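# Thread a bead onto the cord, away from its tips

## Task

Get at least one bead onto the cord so that the cord passes through it, with the bead sitting far from either of the cord's hard plastic ends.

## Robot and tools

Robot: two 6-joint arms, left_arm and right_arm, each with a two-finger parallel gripper and a wrist camera. Fixed cameras are cam_head_left, cam_head_right, cam_high and cam_low, plus cam_left_wrist and cam_right_wrist on the hands. All images are 896x504.

Frames: the scene frame has its origin at table-top height, halfway between the two nominal arm bases. +x points out over the table, +z points up, and left_arm is on the +y side. Image left and right do not match these arm names. Calibrated bases in the scene frame: left_arm at (-0.004, +0.381, 0) m and right_arm at (+0.038, -0.323, 0) m, each turned only slightly about z. A hand's end_effector_position (m) and end_effector_quat_wxyz are reported in that arm's own base frame, not in the scene frame, and can be off by a few cm. That position lies between the finger pads, about 1 cm short of the fingertips. The fingers extend along the gripper's +z axis and close along its y axis.

Row layout: every motion command uses a row of 14 numbers covering both arms, even if only one arm moves. The first 7 are left_arm, the last 7 are right_arm. Within each arm the order is shoulder (joint2), elbow (joint3), waist (joint1), wrist pitch (joint4), wrist yaw (joint5), wrist roll (joint6), then gripper opening. The six joint values are absolute target angles in radians, not offsets. Ranges: shoulder 0.000 to 3.142, elbow 0.000 to 3.142, waist -2.618 to 3.054, wrist pitch -1.571 to 1.571, wrist yaw -1.571 to 1.571, wrist roll -2.094 to 2.094. A real end stop may differ from these by up to 0.059 rad. A target more than 0.059 rad beyond a range end, and farther out than the current angle, makes the call refused. The opening runs from -1 (closed) to +1 (fully open). To keep an arm or gripper where it is, send back its values from the Joint targets and Tool commands lines, because 0 is a real command.

execute_actions(actions, cameras): actions is a list of actions. Each action is a table of up to 15 rows, and each row is one 1/30 s control step. If a table is shorter than 15 rows, its last row is repeated to fill the 0.5 s. An empty list only returns state and images. cameras chooses which images come back: omit it, pass null or ["all"] for all, [] for none. An unknown name invalidates the call.

move(target, speed, blend, opening_speed, blocking, cameras): target is one 14-number row or a list of up to 15 rows. All joints travel together, so each hand traces a curve, and nothing is avoided along the way. speed is in rad/s, 0.01 to 12.57, default 0.5, applied to whichever joint has the farthest to go. It can be one value or one per target. blend (rad) rounds the corners at intermediate targets. opening_speed sets how fast the opening changes, in units per second on the -1..1 scale, minimum 0.2. With blocking=false the call returns after about 0.5 s, and a later move takes over from the running one. Each path takes at least 0.5 s, and the whole list shares 10 s. The result carries a "move:" line: done, off_target (at rest but a joint more than 0.035 rad off), moving, held or fault, possibly with limits=held.

wait(seconds 0 to 10, cameras) lets time pass with the last commands held. stop(cameras) brakes a running move, and it needs some distance to do so. zoom_image(camera, region=[x0,y0,x1,y1]) gives a closer look at the latest image, in pixels from the top-left corner, at most 504x504. read_manual(section="licences") only returns licence text. finished_scene(scene) ends the current scene and cannot be undone. Pass the number of the current scene.

Motion notes: on each step a joint's target is kept within 0.339 rad (waist, shoulder, elbow) or 2.2 rad (wrist joints) of its measured angle. Targets that would put a hand more than 200 mm from where it is get scaled back. Very small turns may not start. Distant goals need several actions. The "joint sent to its limit" line means a joint was clamped at its end stop. "joint command not followed" means the clearance check altered that arm's targets. That check does not keep the two grippers apart.

Result lines: Joint positions (rad) and Joint velocities (rad/s) are given per arm in the row order above. Each ends with the finger-pad gap in m, which is 0.094 when fully open. "within noise" means the arm is still. Joint targets shows what is being driven now. grip_measured is the opening on the command scale, and can read up to about 2.7 mm wide with nothing held. grip_effort_nm is the gripper motor's effort: negative means closing. It does not return to zero at rest, and it also reads high when the fingers are moving or against a stop. Joint torques follow the joint order; the first three of each arm wrap at ±28 N m.

Gripping: the fingers go to the opening you command. Once they are pressing, commanding below the contact reading squeezes at full force, about 50-64 N per pad. Close slowly on soft or small parts such as beads and cord. To release, command well above grip_measured.

Avoid: dropping things or letting go of moving parts, fast impacts, hard shoves, and any contact or pinching between the two arms. Never let anything fall or be left off the table. Loose items may get nudged now and then. Holding loads, keeping an arm stretched out, or pushing against an unreachable pose heats the motors. MOTOR HOT warns at 75 °C. At 90 °C an OVER-TEMPERATURE FAULT folds that arm away, and it stays idle.

Each tool is called after "Request:" as name(argument=value, ...), one argument or row to a line, values as JSON.

## Session

Request:
execute_actions(
  actions=[],
)

Scene clock: 0.00 s.
left_arm: end_effector_position=(+0.3498, -0.1057, +0.3030) grip_measured=+1.000 grip_effort_nm=n/a end_effector_quat_wxyz=(+0.509, +0.129, +0.845, -0.106) | right_arm: end_effector_position=(+0.3281, +0.2271, +0.3888) grip_measured=+1.000 grip_effort_nm=n/a end_effector_quat_wxyz=(+0.655, +0.035, +0.750, +0.088)
Joint names: [shoulder, elbow, waist, wrist pitch, wrist yaw, wrist roll]
Joint positions: left_arm=[1.104 1.117 -0.249 -0.493 0.096 -0.004 0.094] | right_arm=[1.282 1.254 0.944 -0.164 0.848 0.325 0.094]
Joint velocities: within noise
Joint torques (N m): no reading
Heat: left arm: 30 °C; right arm: 27 °C.
Joint targets: left_arm=[1.094 1.132 -0.249 -0.485 0.098 -0.005] | right_arm=[1.272 1.267 0.944 -0.163 0.852 0.323]
Tool commands: left_gripper/opening=+1.0 right_gripper/opening=+1.0

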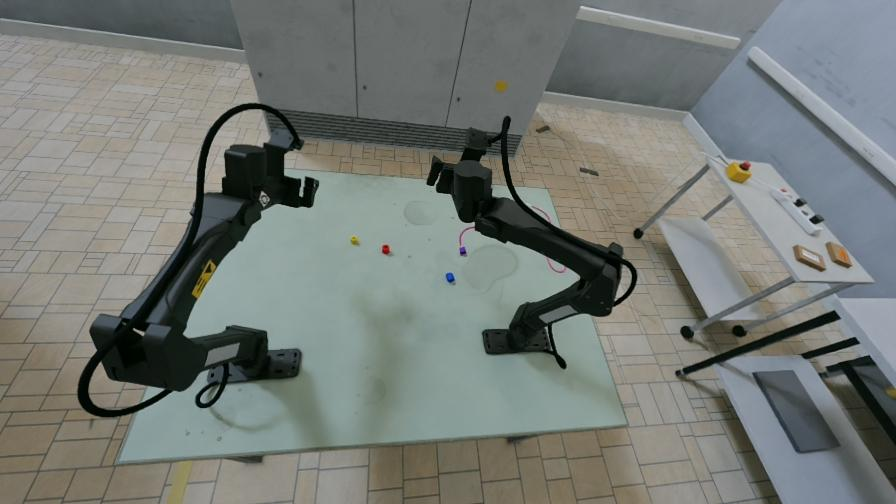

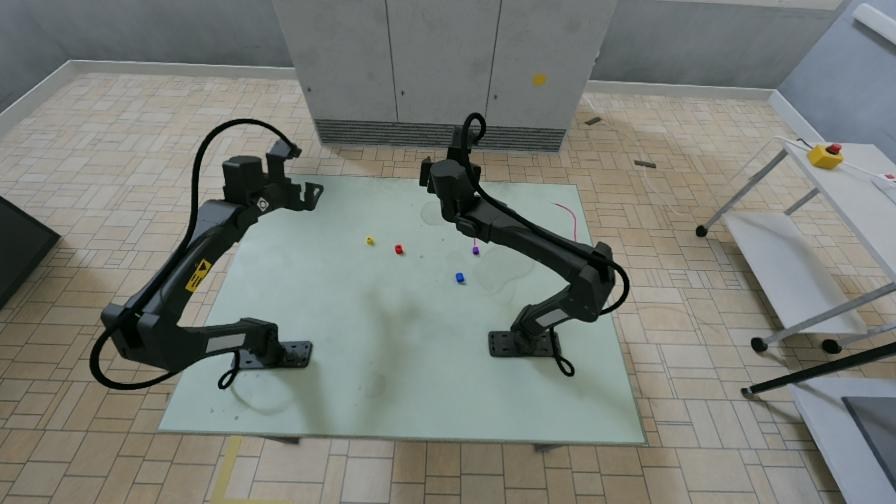

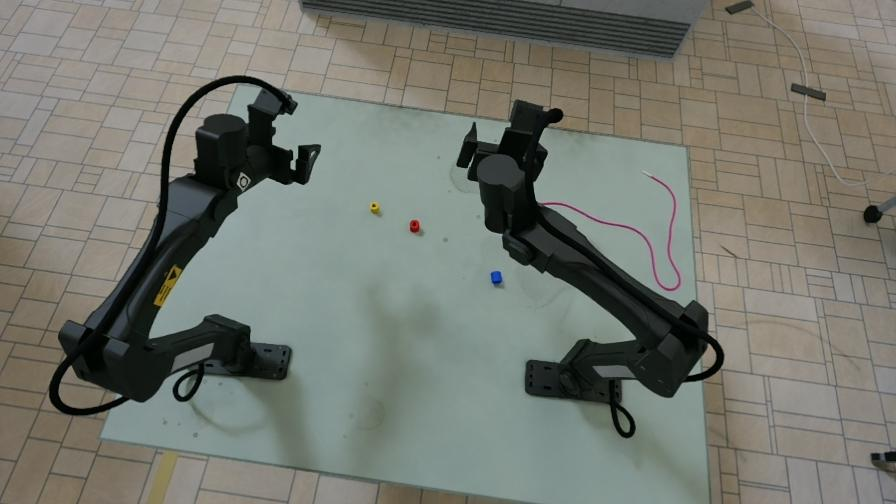

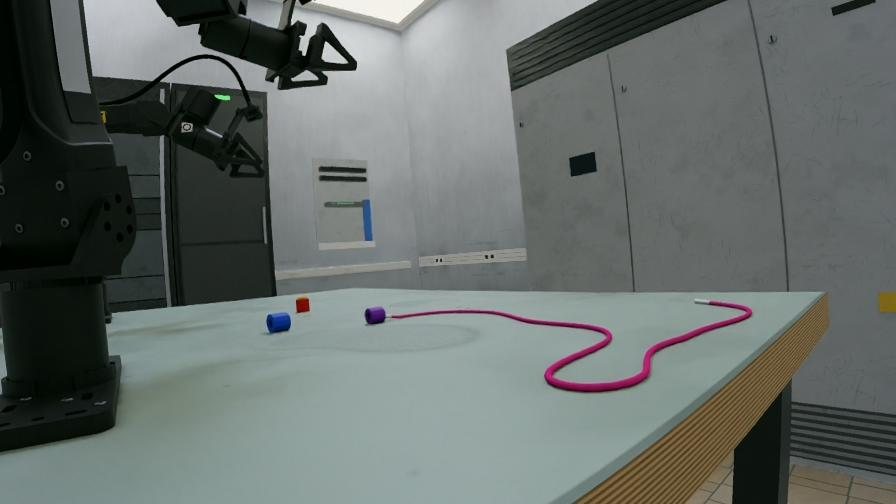

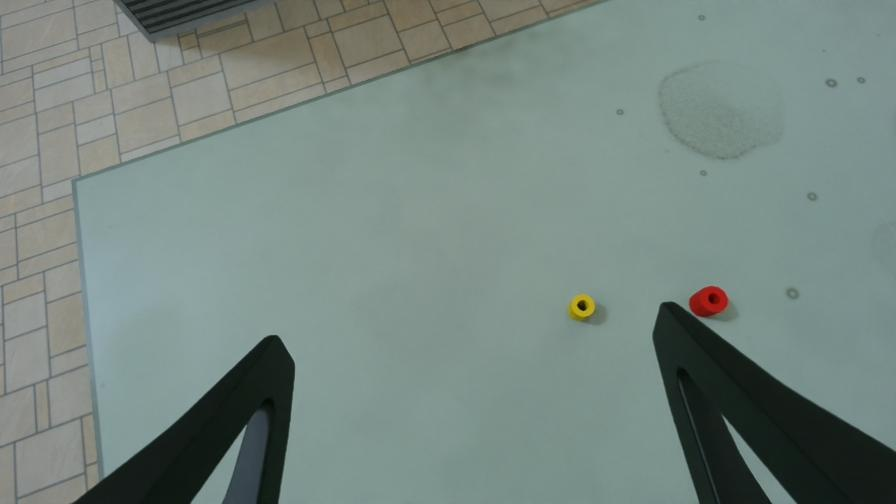

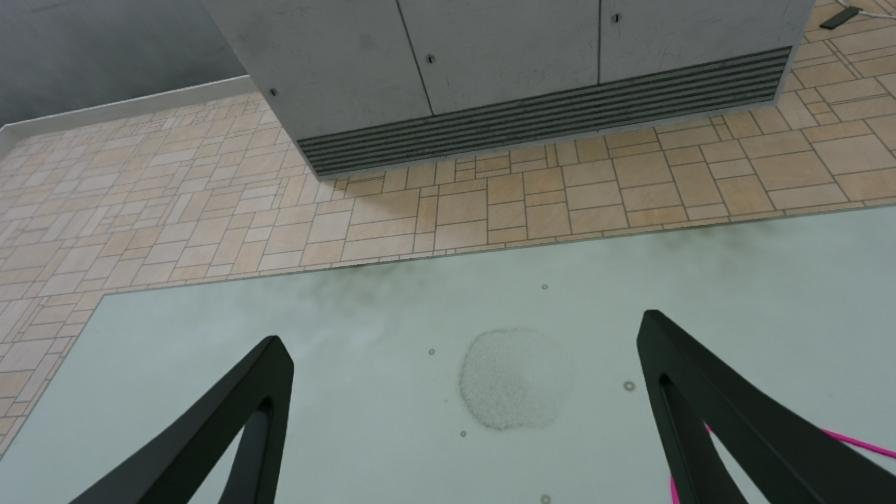

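Request:
zoom_image(
  camera="cam_low",
  region=[240, 280, 440, 392],
)

Request:
zoom_image(
  camera="cam_high",
  region=[340, 180, 560, 300],
)

Request:
zoom_image(
  camera="cam_head_right",
  region=[430, 180, 610, 300],
)

Request:
zoom_image(
  camera="cam_left_wrist",
  region=[540, 260, 760, 360],
)

Scaled by 2.520 from the camera's 896x504 image, which has a finer 1280x720 frame.

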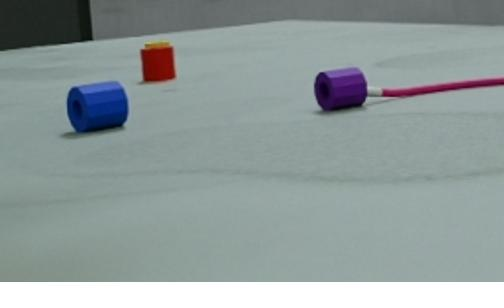

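Scaled by 2.291 from the camera's 896x504 image, which has a finer 1280x720 frame.

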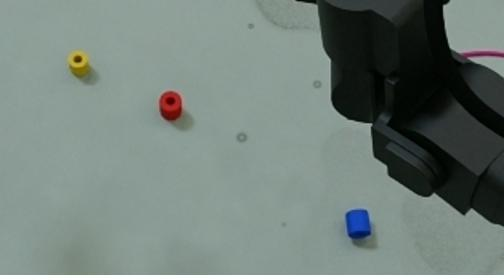

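Scaled by 2.800 from the camera's 896x504 image, which has a finer 1280x720 frame.

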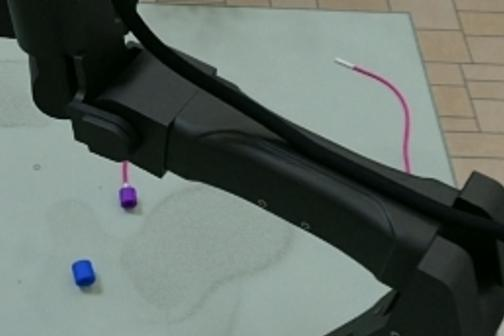

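Scaled by 2.291 from the camera's 896x504 image, which has a finer 1280x720 frame.

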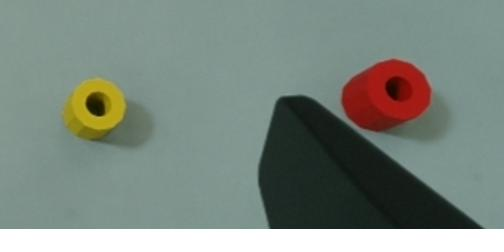

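Request:
zoom_image(
  camera="cam_low",
  region=[355, 300, 411, 332],
)

Request:
zoom_image(
  camera="cam_low",
  region=[660, 280, 772, 343],
)

Request:
zoom_image(
  camera="cam_head_right",
  region=[455, 230, 495, 260],
)

Request:
zoom_image(
  camera="cam_low",
  region=[260, 290, 316, 342],
)

Scaled by 9.000 from the camera's 896x504 image, which has a finer 1280x720 frame.

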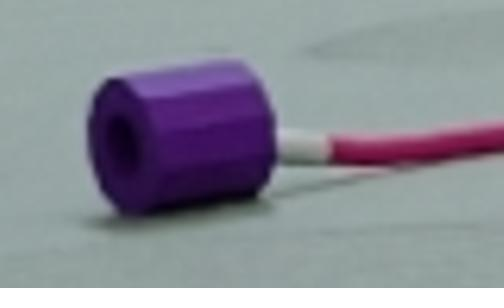

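Scaled by 4.500 from the camera's 896x504 image, which has a finer 1280x720 frame.

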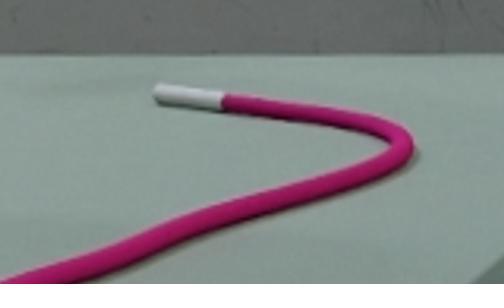

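Scaled by 12.600 from the camera's 896x504 image, which has a finer 1280x720 frame.

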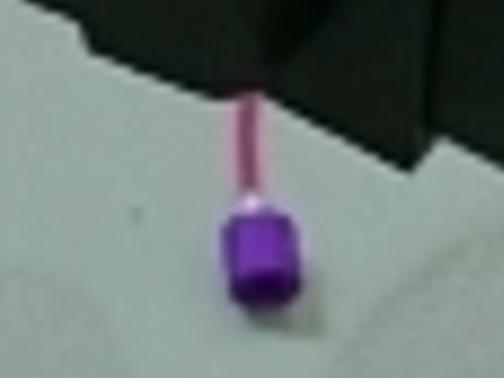

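Scaled by 9.000 from the camera's 896x504 image, which has a finer 1280x720 frame.

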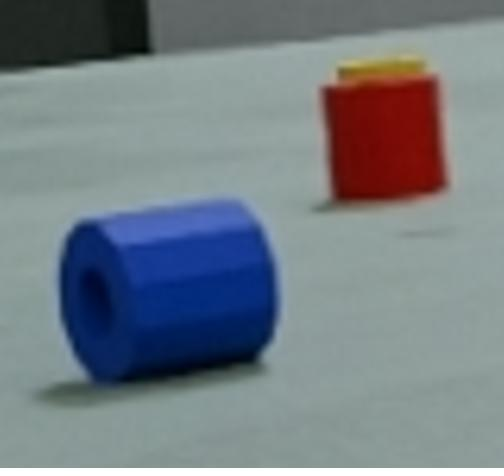

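Request:
move(
  target=[1.094, 1.132, -0.249, -0.485, 0.098, -0.005, 1.0, 1.149, 0.969, 0.40, -0.658, 0.0, 0.0, 1.0],
  speed=0.8,
)

Scene clock: 382.60 s.
left_arm: end_effector_position=(+0.3498, -0.1057, +0.3030) grip_measured=+1.000 grip_effort_nm=0.002 end_effector_quat_wxyz=(+0.509, +0.129, +0.845, -0.106) | right_arm: end_effector_position=(+0.3083, +0.1324, +0.1878) grip_measured=+1.000 grip_effort_nm=-0.027 end_effector_quat_wxyz=(+0.346, -0.185, +0.917, +0.069)
Joint names: [shoulder, elbow, waist, wrist pitch, wrist yaw, wrist roll]
Joint positions: left_arm=[1.104 1.117 -0.249 -0.493 0.096 -0.004 0.094] | right_arm=[1.18 0.986 0.407 -0.655 0.007 0.006 0.094]
Joint velocities: within noise
Joint torques (N m): left_arm=[-3.38 7.43 -0.01 1.56 0.02 -0.02] | right_arm=[-5.96 5.89 -0.58 1.22 -0.08 -0.04]
Heat: left arm: 33 °C; right arm: 33 °C.
Joint targets: left_arm=[1.094 1.132 -0.249 -0.485 0.098 -0.005] | right_arm=[1.149 0.969 0.400 -0.658 0.000 0.000]
move: done
camera_calibration:
cam_right_wrist: T_world_to_cam=[[0.315255, -0.946799, -0.0647, 0.0422297], [-0.948065, -0.317245, 0.0229626, 0.355081], [-0.0422668, 0.0541008, -0.997641, 0.309164], [0, 0, 0, 1]] pos_world=[0.336394, 0.135905, 0.303013]

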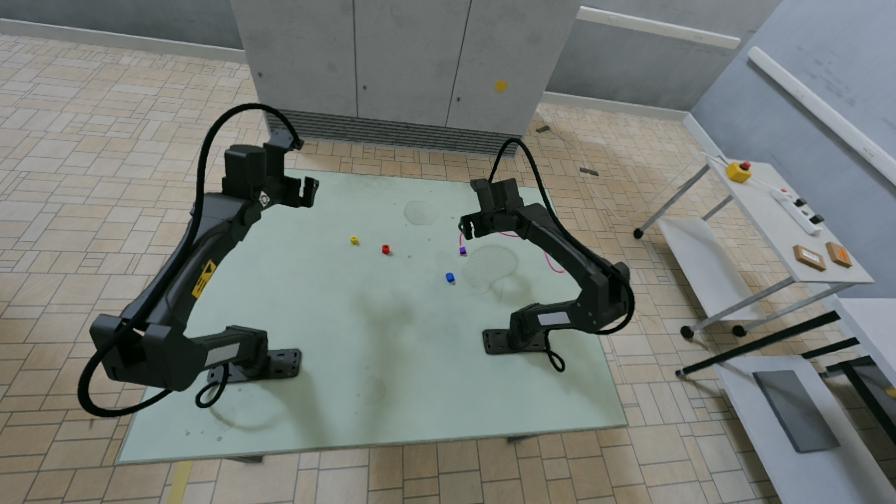

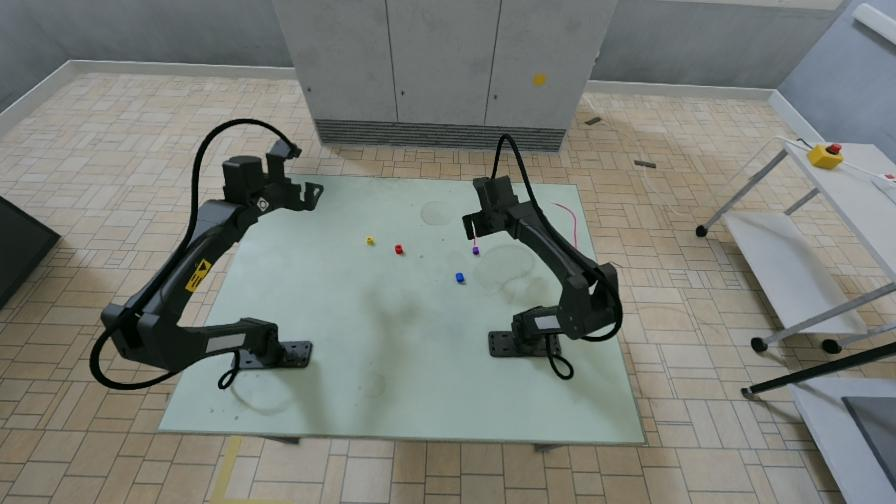

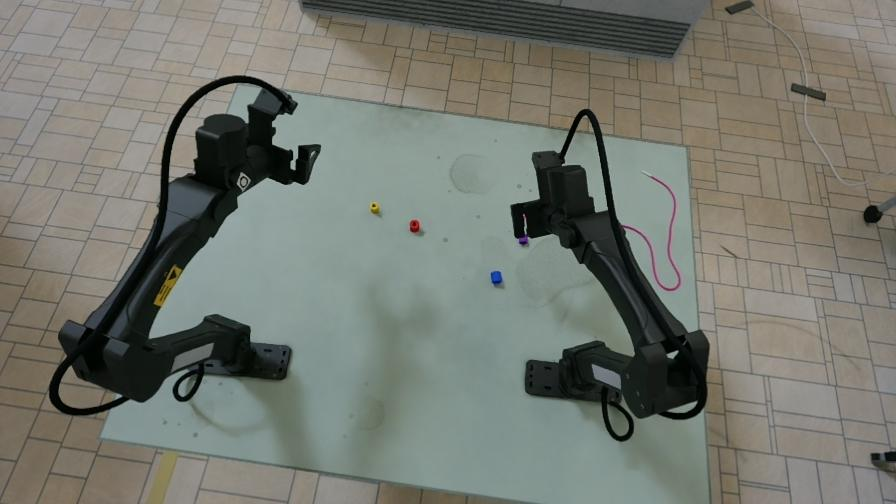

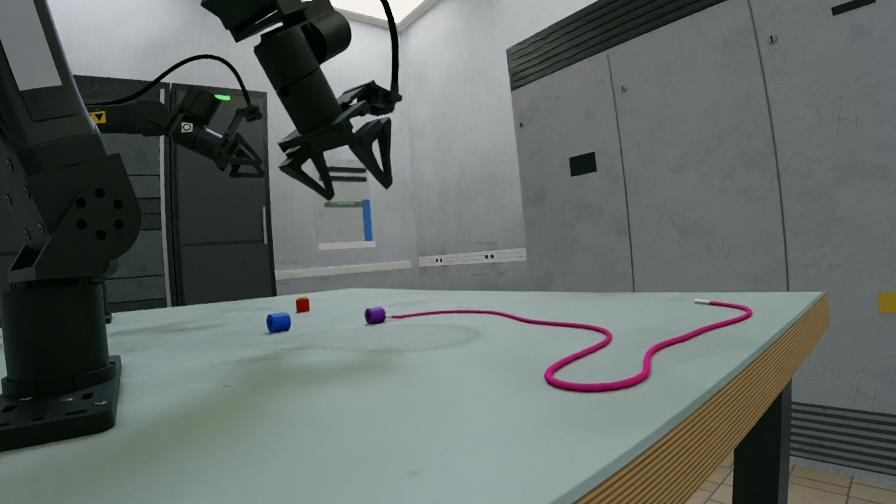

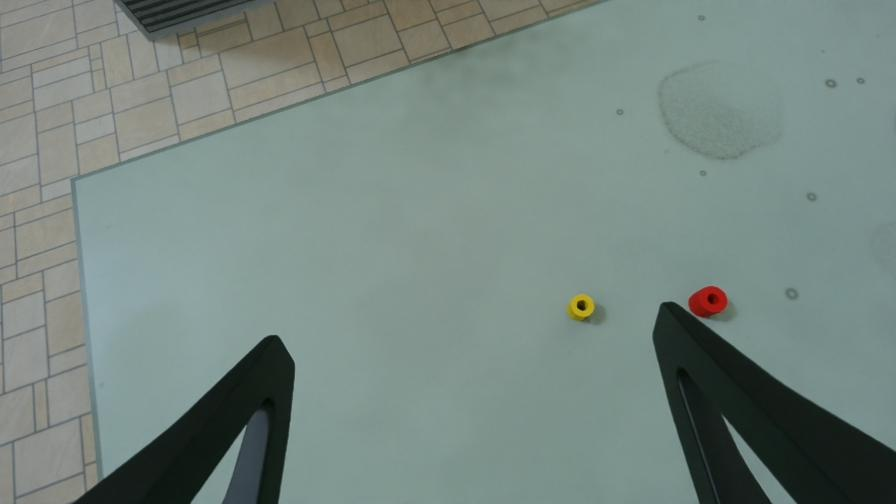

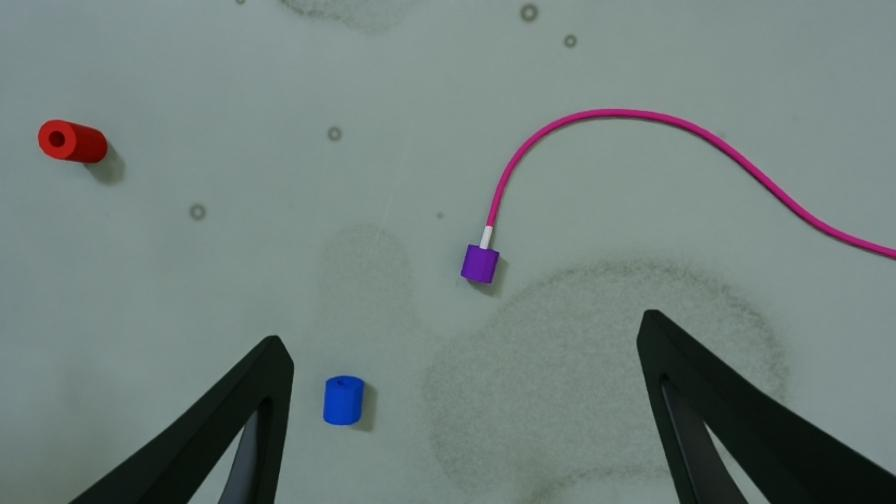

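Request:
zoom_image(
  camera="cam_right_wrist",
  region=[440, 210, 530, 300],
)

Request:
zoom_image(
  camera="cam_low",
  region=[355, 300, 411, 332],
)

Request:
zoom_image(
  camera="cam_right_wrist",
  region=[300, 360, 400, 440],
)

Scaled by 5.600 from the camera's 896x504 image, which has a finer 1280x720 frame.

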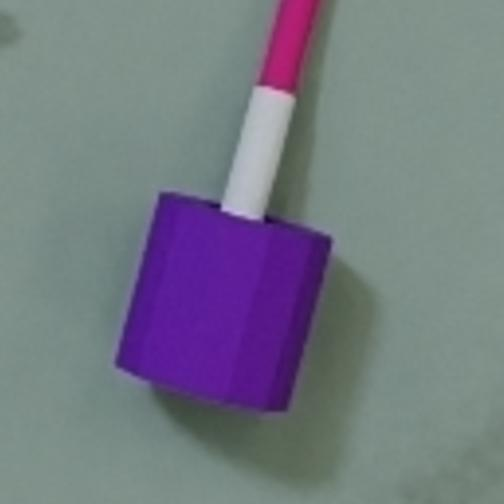

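Scaled by 9.000 from the camera's 896x504 image, which has a finer 1280x720 frame.

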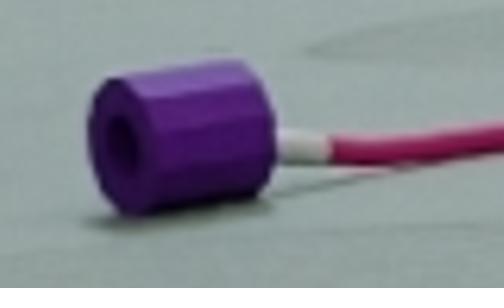

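Scaled by 5.040 from the camera's 896x504 image, which has a finer 1280x720 frame.

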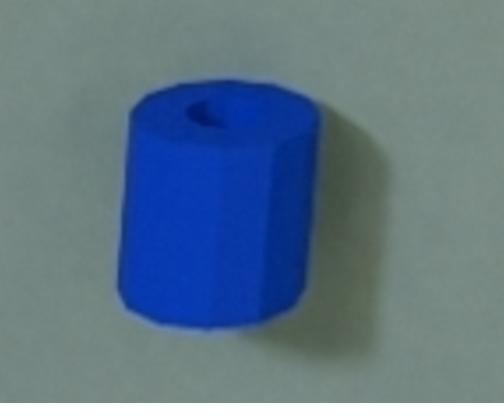

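Request:
zoom_image(
  camera="cam_right_wrist",
  region=[450, 90, 650, 290],
)

Request:
zoom_image(
  camera="cam_head_left",
  region=[400, 180, 600, 290],
)

Request:
zoom_image(
  camera="cam_high",
  region=[480, 140, 700, 310],
)

Scaled by 2.520 from the camera's 896x504 image, which has a finer 1280x720 frame.

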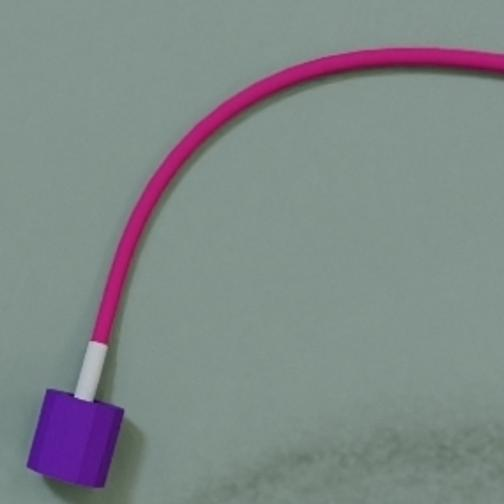

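Scaled by 2.520 from the camera's 896x504 image, which has a finer 1280x720 frame.

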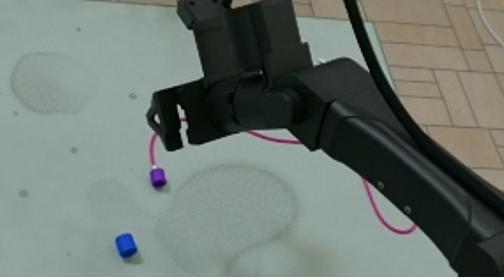

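Scaled by 2.291 from the camera's 896x504 image, which has a finer 1280x720 frame.

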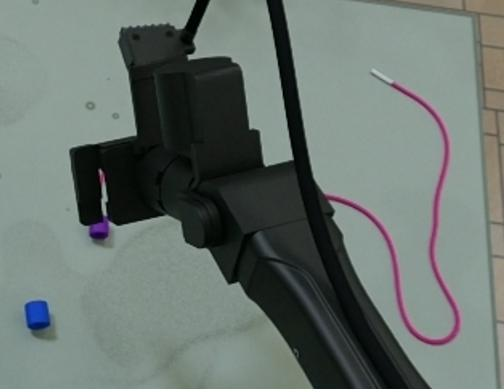

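Request:
move(
  target=[1.094, 1.132, -0.249, -0.485, 0.098, -0.005, 1.0, 2.009, 1.731, 0.353, -1.293, 0.0, 0.30, 1.0],
  speed=0.6,
)

Scene clock: 557.70 s.
left_arm: end_effector_position=(+0.3498, -0.1057, +0.3030) grip_measured=+1.000 grip_effort_nm=-0.002 end_effector_quat_wxyz=(+0.509, +0.129, +0.845, -0.106) | right_arm: end_effector_position=(+0.3521, +0.1334, +0.0928) grip_measured=+1.000 grip_effort_nm=-0.027 end_effector_quat_wxyz=(-0.008, -0.034, +0.999, -0.005)
Joint names: [shoulder, elbow, waist, wrist pitch, wrist yaw, wrist roll]
Joint positions: left_arm=[1.104 1.117 -0.249 -0.493 0.096 -0.004 0.094] | right_arm=[2 1.69 0.362 -1.28 0.004 0.293 0.094]
Joint velocities: within noise
Joint torques (N m): left_arm=[-3.38 7.43 0.01 1.56 0.02 -0.02] | right_arm=[-9.22 9.18 -0.75 -0.19 -0.06 0.06]
Heat: left arm: 33 °C; right arm: 29 °C.
Joint targets: left_arm=[1.094 1.132 -0.249 -0.485 0.098 -0.005] | right_arm=[2.009 1.731 0.353 -1.293 0.000 0.300]
move: off_target (right_arm); right_arm: the elbow is farthest, 0.041 rad from its target
camera_calibration:
cam_right_wrist: T_world_to_cam=[[-0.0325723, -0.999406, 0.0112771, 0.145607], [-0.725358, 0.0314, 0.687655, 0.212562], [-0.687601, 0.0142186, -0.72595, 0.423394], [0, 0, 0, 1]] pos_world=[0.450052, 0.132826, 0.159552]

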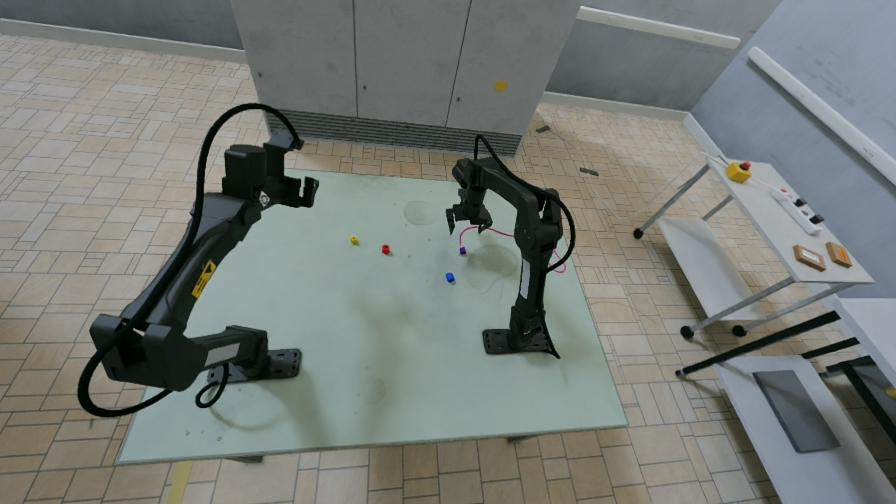

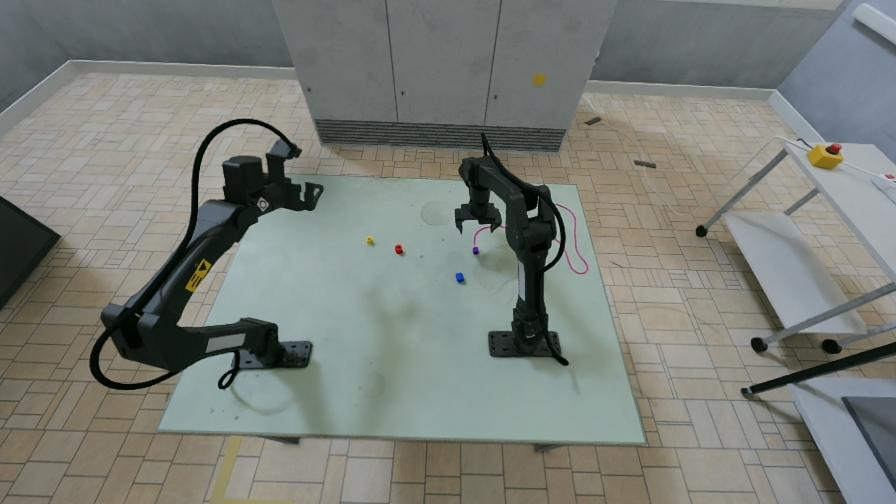

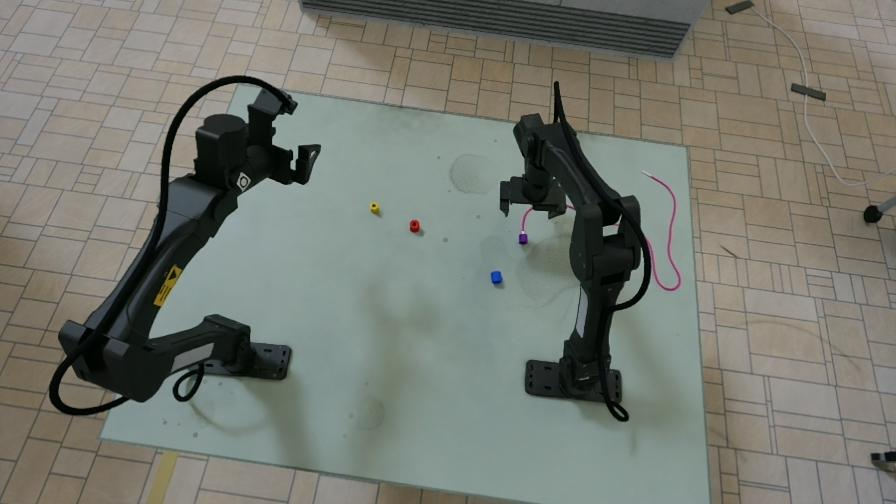

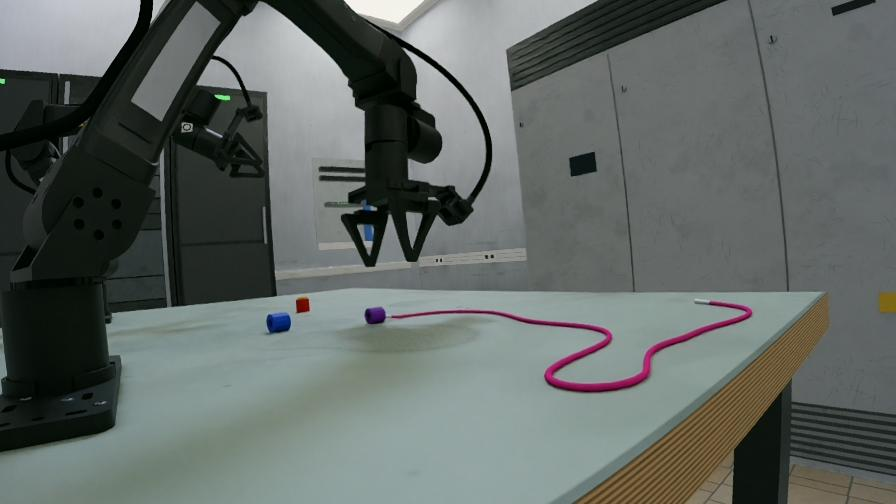

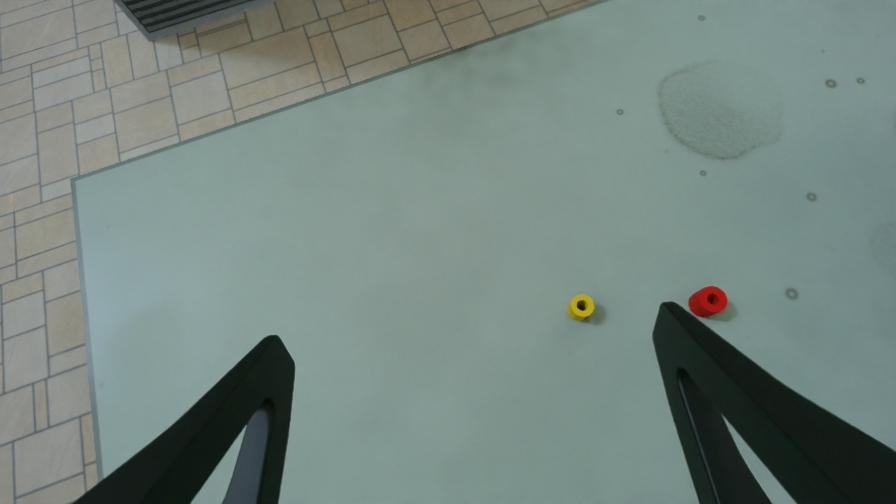

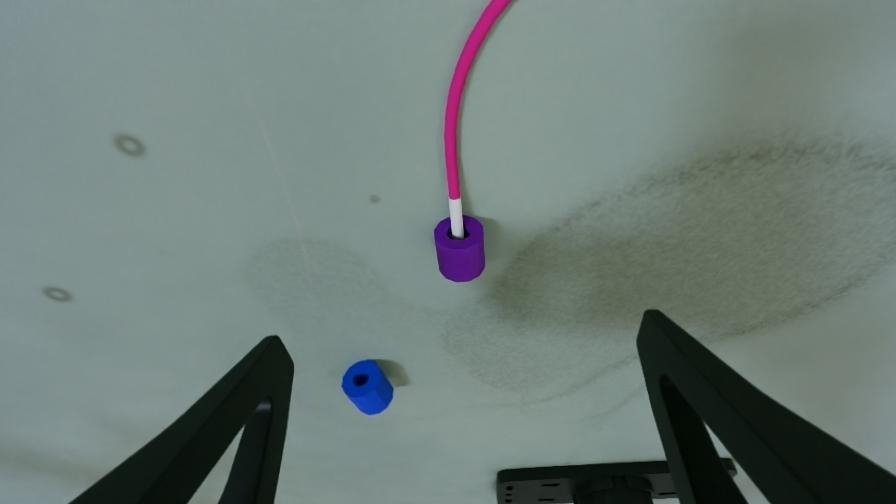

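Request:
zoom_image(
  camera="cam_right_wrist",
  region=[410, 170, 520, 290],
)

Request:
zoom_image(
  camera="cam_low",
  region=[330, 200, 480, 340],
)

Scaled by 4.200 from the camera's 896x504 image, which has a finer 1280x720 frame.

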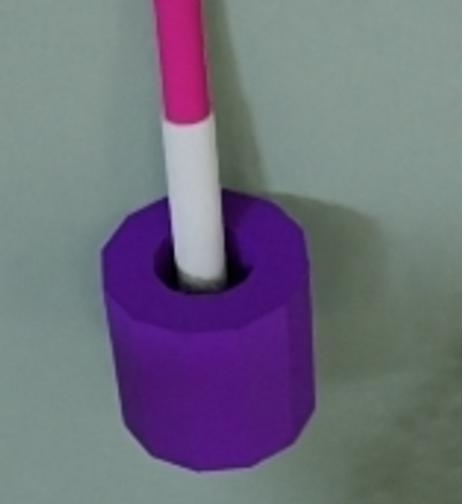

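Scaled by 3.360 from the camera's 896x504 image, which has a finer 1280x720 frame.

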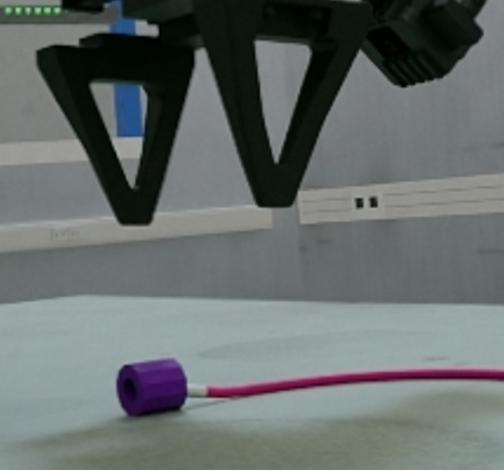

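Request:
move(
  target=[1.094, 1.132, -0.249, -0.485, 0.098, -0.005, 1.0, 2.060, 1.602, 0.343, -1.130, 0.0, 0.314, 0.2],
  speed=0.3,
  opening_speed=1.0,
)

Scene clock: 636.43 s.
left_arm: end_effector_position=(+0.3498, -0.1057, +0.3030) grip_measured=+1.000 grip_effort_nm=0.007 end_effector_quat_wxyz=(+0.509, +0.129, +0.845, -0.106) | right_arm: end_effector_position=(+0.3610, +0.1327, +0.0565) grip_measured=+0.203 grip_effort_nm=-0.183 end_effector_quat_wxyz=(-0.007, -0.022, +1.000, -0.004)
Joint names: [shoulder, elbow, waist, wrist pitch, wrist yaw, wrist roll]
Joint positions: left_arm=[1.104 1.117 -0.249 -0.493 0.096 -0.004 0.094] | right_arm=[2.048 1.616 0.351 -1.155 0.004 0.308 0.057]
Joint velocities: within noise
Joint torques (N m): left_arm=[-3.41 7.43 0.02 1.57 0.01 -0.02] | right_arm=[-9.35 4.83 -0.72 0.24 -0.06 0.09]
Heat: left arm: 33 °C; right arm: 30 °C.
Joint targets: left_arm=[1.094 1.132 -0.249 -0.485 0.098 -0.005] | right_arm=[2.060 1.602 0.343 -1.130 0.000 0.314]
move: done
camera_calibration:
cam_right_wrist: T_world_to_cam=[[-0.0570242, -0.998324, 0.00991224, 0.154419], [-0.725747, 0.0482685, 0.686266, 0.241939], [-0.685594, 0.03194, -0.727283, 0.400281], [0, 0, 0, 1]] pos_world=[0.458822, 0.129697, 0.123553]

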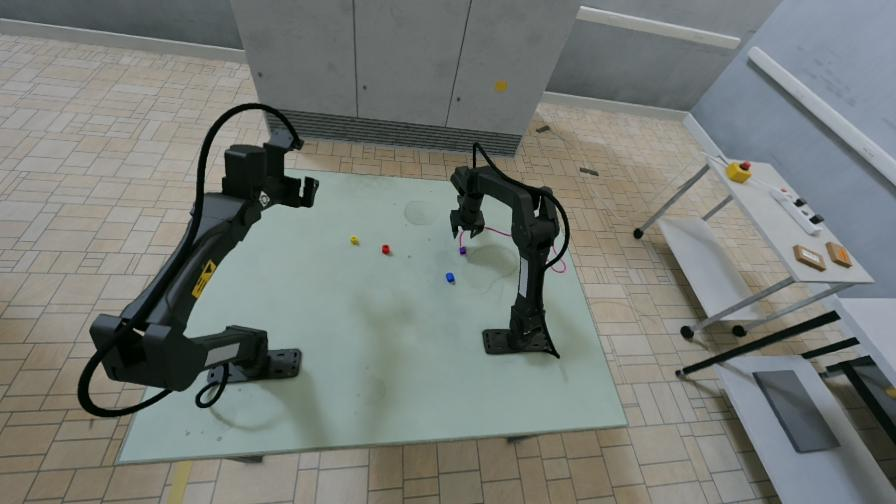

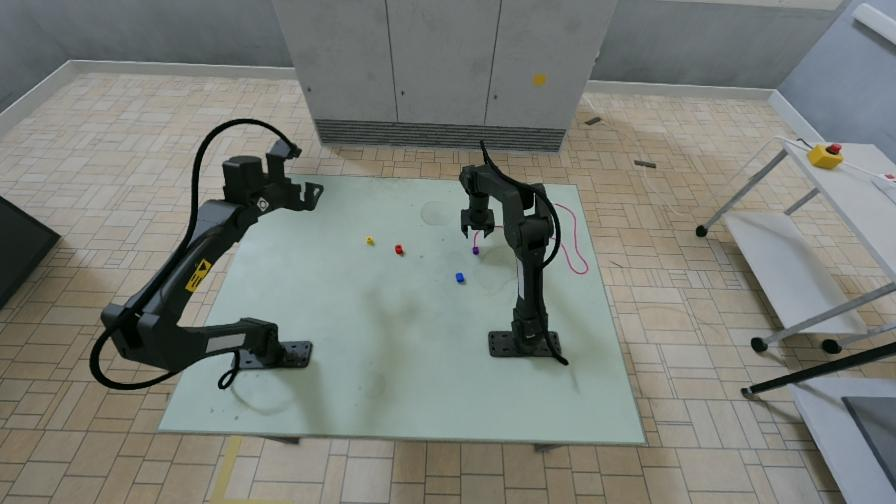

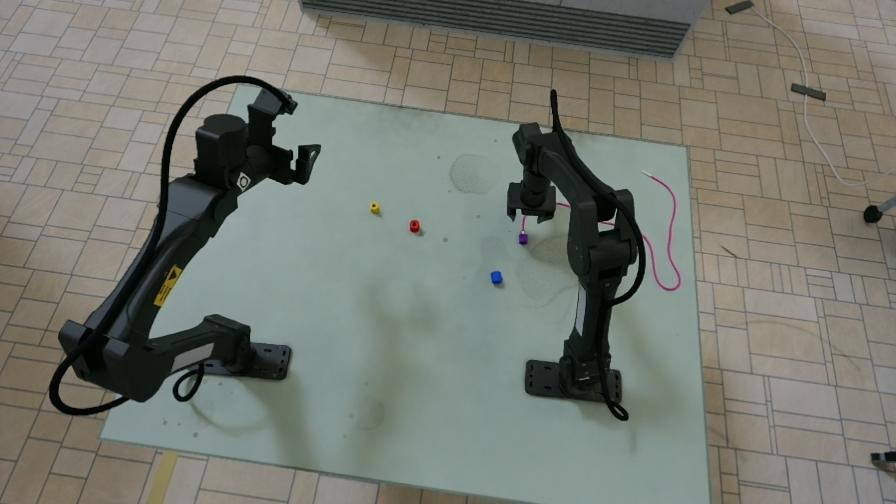

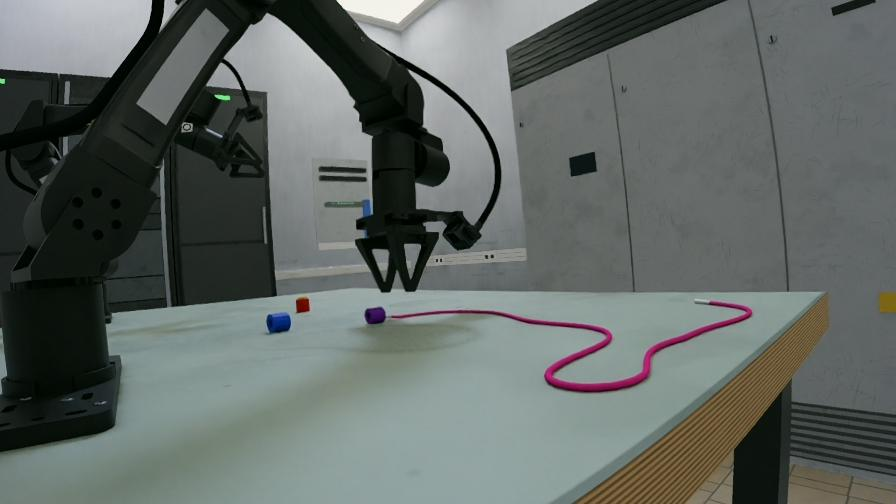

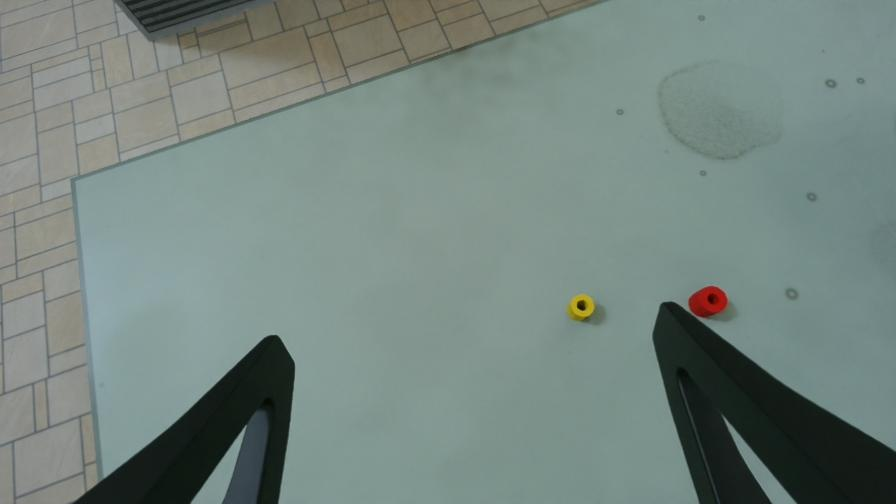

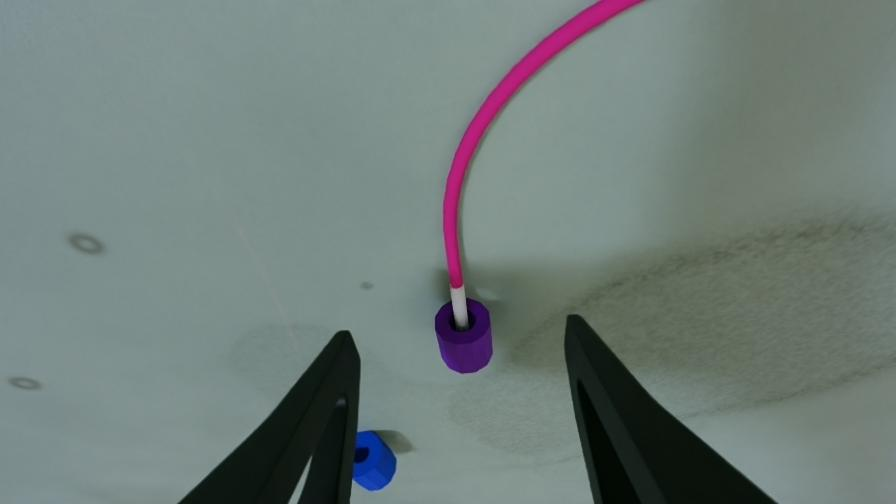

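Request:
move(
  target=[1.094, 1.132, -0.249, -0.485, 0.098, -0.005, 1.0, 2.084, 1.592, 0.343, -1.080, 0.0, 0.314, -0.45],
  speed=0.15,
  opening_speed=1.0,
  cameras=["cam_right_wrist", "cam_low"],
)

Scene clock: 673.43 s.
left_arm: end_effector_position=(+0.3498, -0.1057, +0.3030) grip_measured=+1.000 grip_effort_nm=0.002 end_effector_quat_wxyz=(+0.509, +0.129, +0.845, -0.106) | right_arm: end_effector_position=(+0.3696, +0.1359, +0.0483) grip_measured=-0.447 grip_effort_nm=-0.188 end_effector_quat_wxyz=(+0.005, -0.022, +1.000, +0.000)
Joint names: [shoulder, elbow, waist, wrist pitch, wrist yaw, wrist roll]
Joint positions: left_arm=[1.104 1.117 -0.249 -0.493 0.096 -0.004 0.094] | right_arm=[2.066 1.609 0.351 -1.105 0.003 0.308 0.026]
Joint velocities: within noise
Joint torques (N m): left_arm=[-3.4 7.43 0.01 1.56 0.02 -0.02] | right_arm=[-9.09 4.6 -0.7 0.26 -0.04 0.07]
Heat: left arm: 33 °C; right arm: 30 °C.
Joint targets: left_arm=[1.094 1.132 -0.249 -0.485 0.098 -0.005] | right_arm=[2.084 1.592 0.343 -1.080 0.000 0.314]
move: done
camera_calibration:
cam_right_wrist: T_world_to_cam=[[-0.0575055, -0.998345, -0.000362894, 0.158777], [-0.741671, 0.0424776, 0.669417, 0.261118], [-0.668294, 0.0387643, -0.742887, 0.393473], [0, 0, 0, 1]] pos_world=[0.46575, 0.132169, 0.117567]
Images, in order (width x height): cam_low 896x504, cam_right_wrist 896x504.

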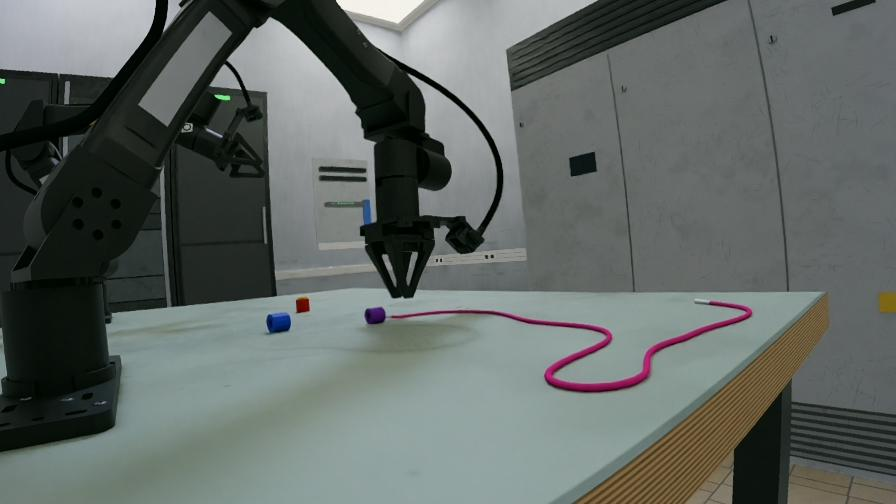

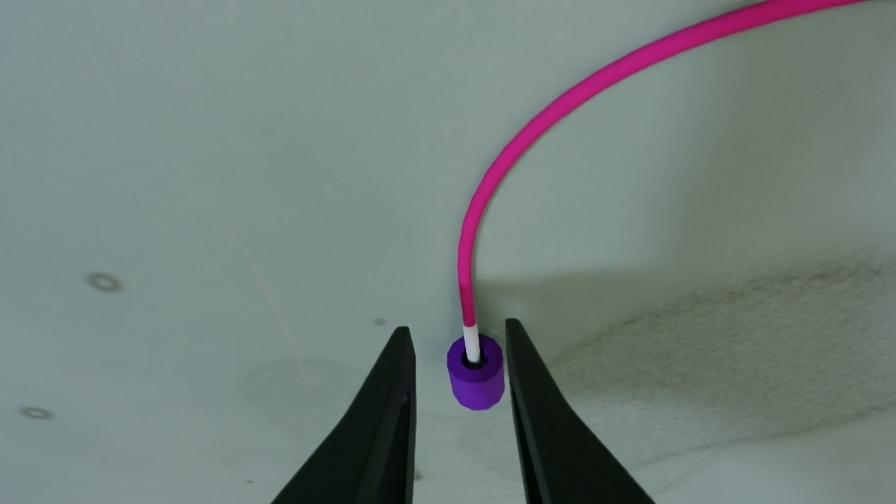

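Request:
zoom_image(
  camera="cam_low",
  region=[350, 210, 470, 330],
)

Request:
zoom_image(
  camera="cam_right_wrist",
  region=[380, 240, 560, 420],
)

Scaled by 4.200 from the camera's 896x504 image, which has a finer 1280x720 frame.

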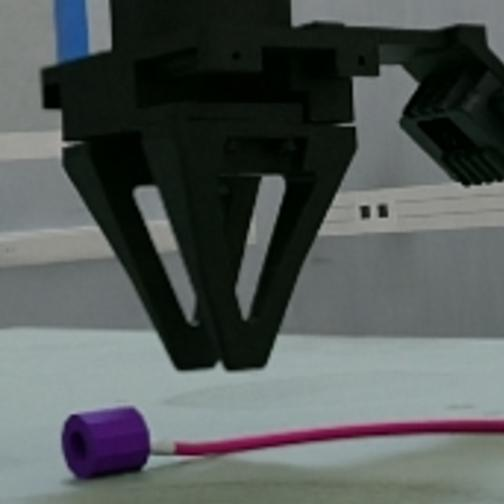

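Scaled by 2.800 from the camera's 896x504 image, which has a finer 1280x720 frame.

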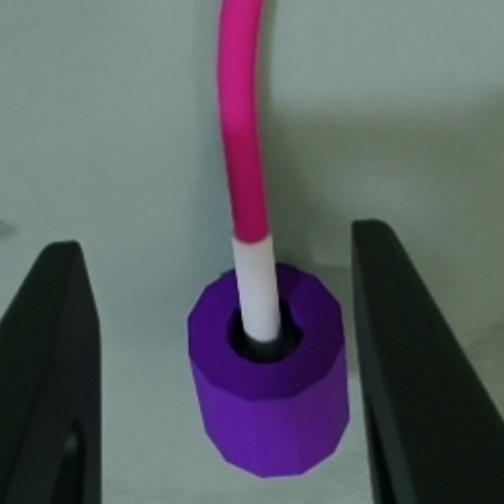

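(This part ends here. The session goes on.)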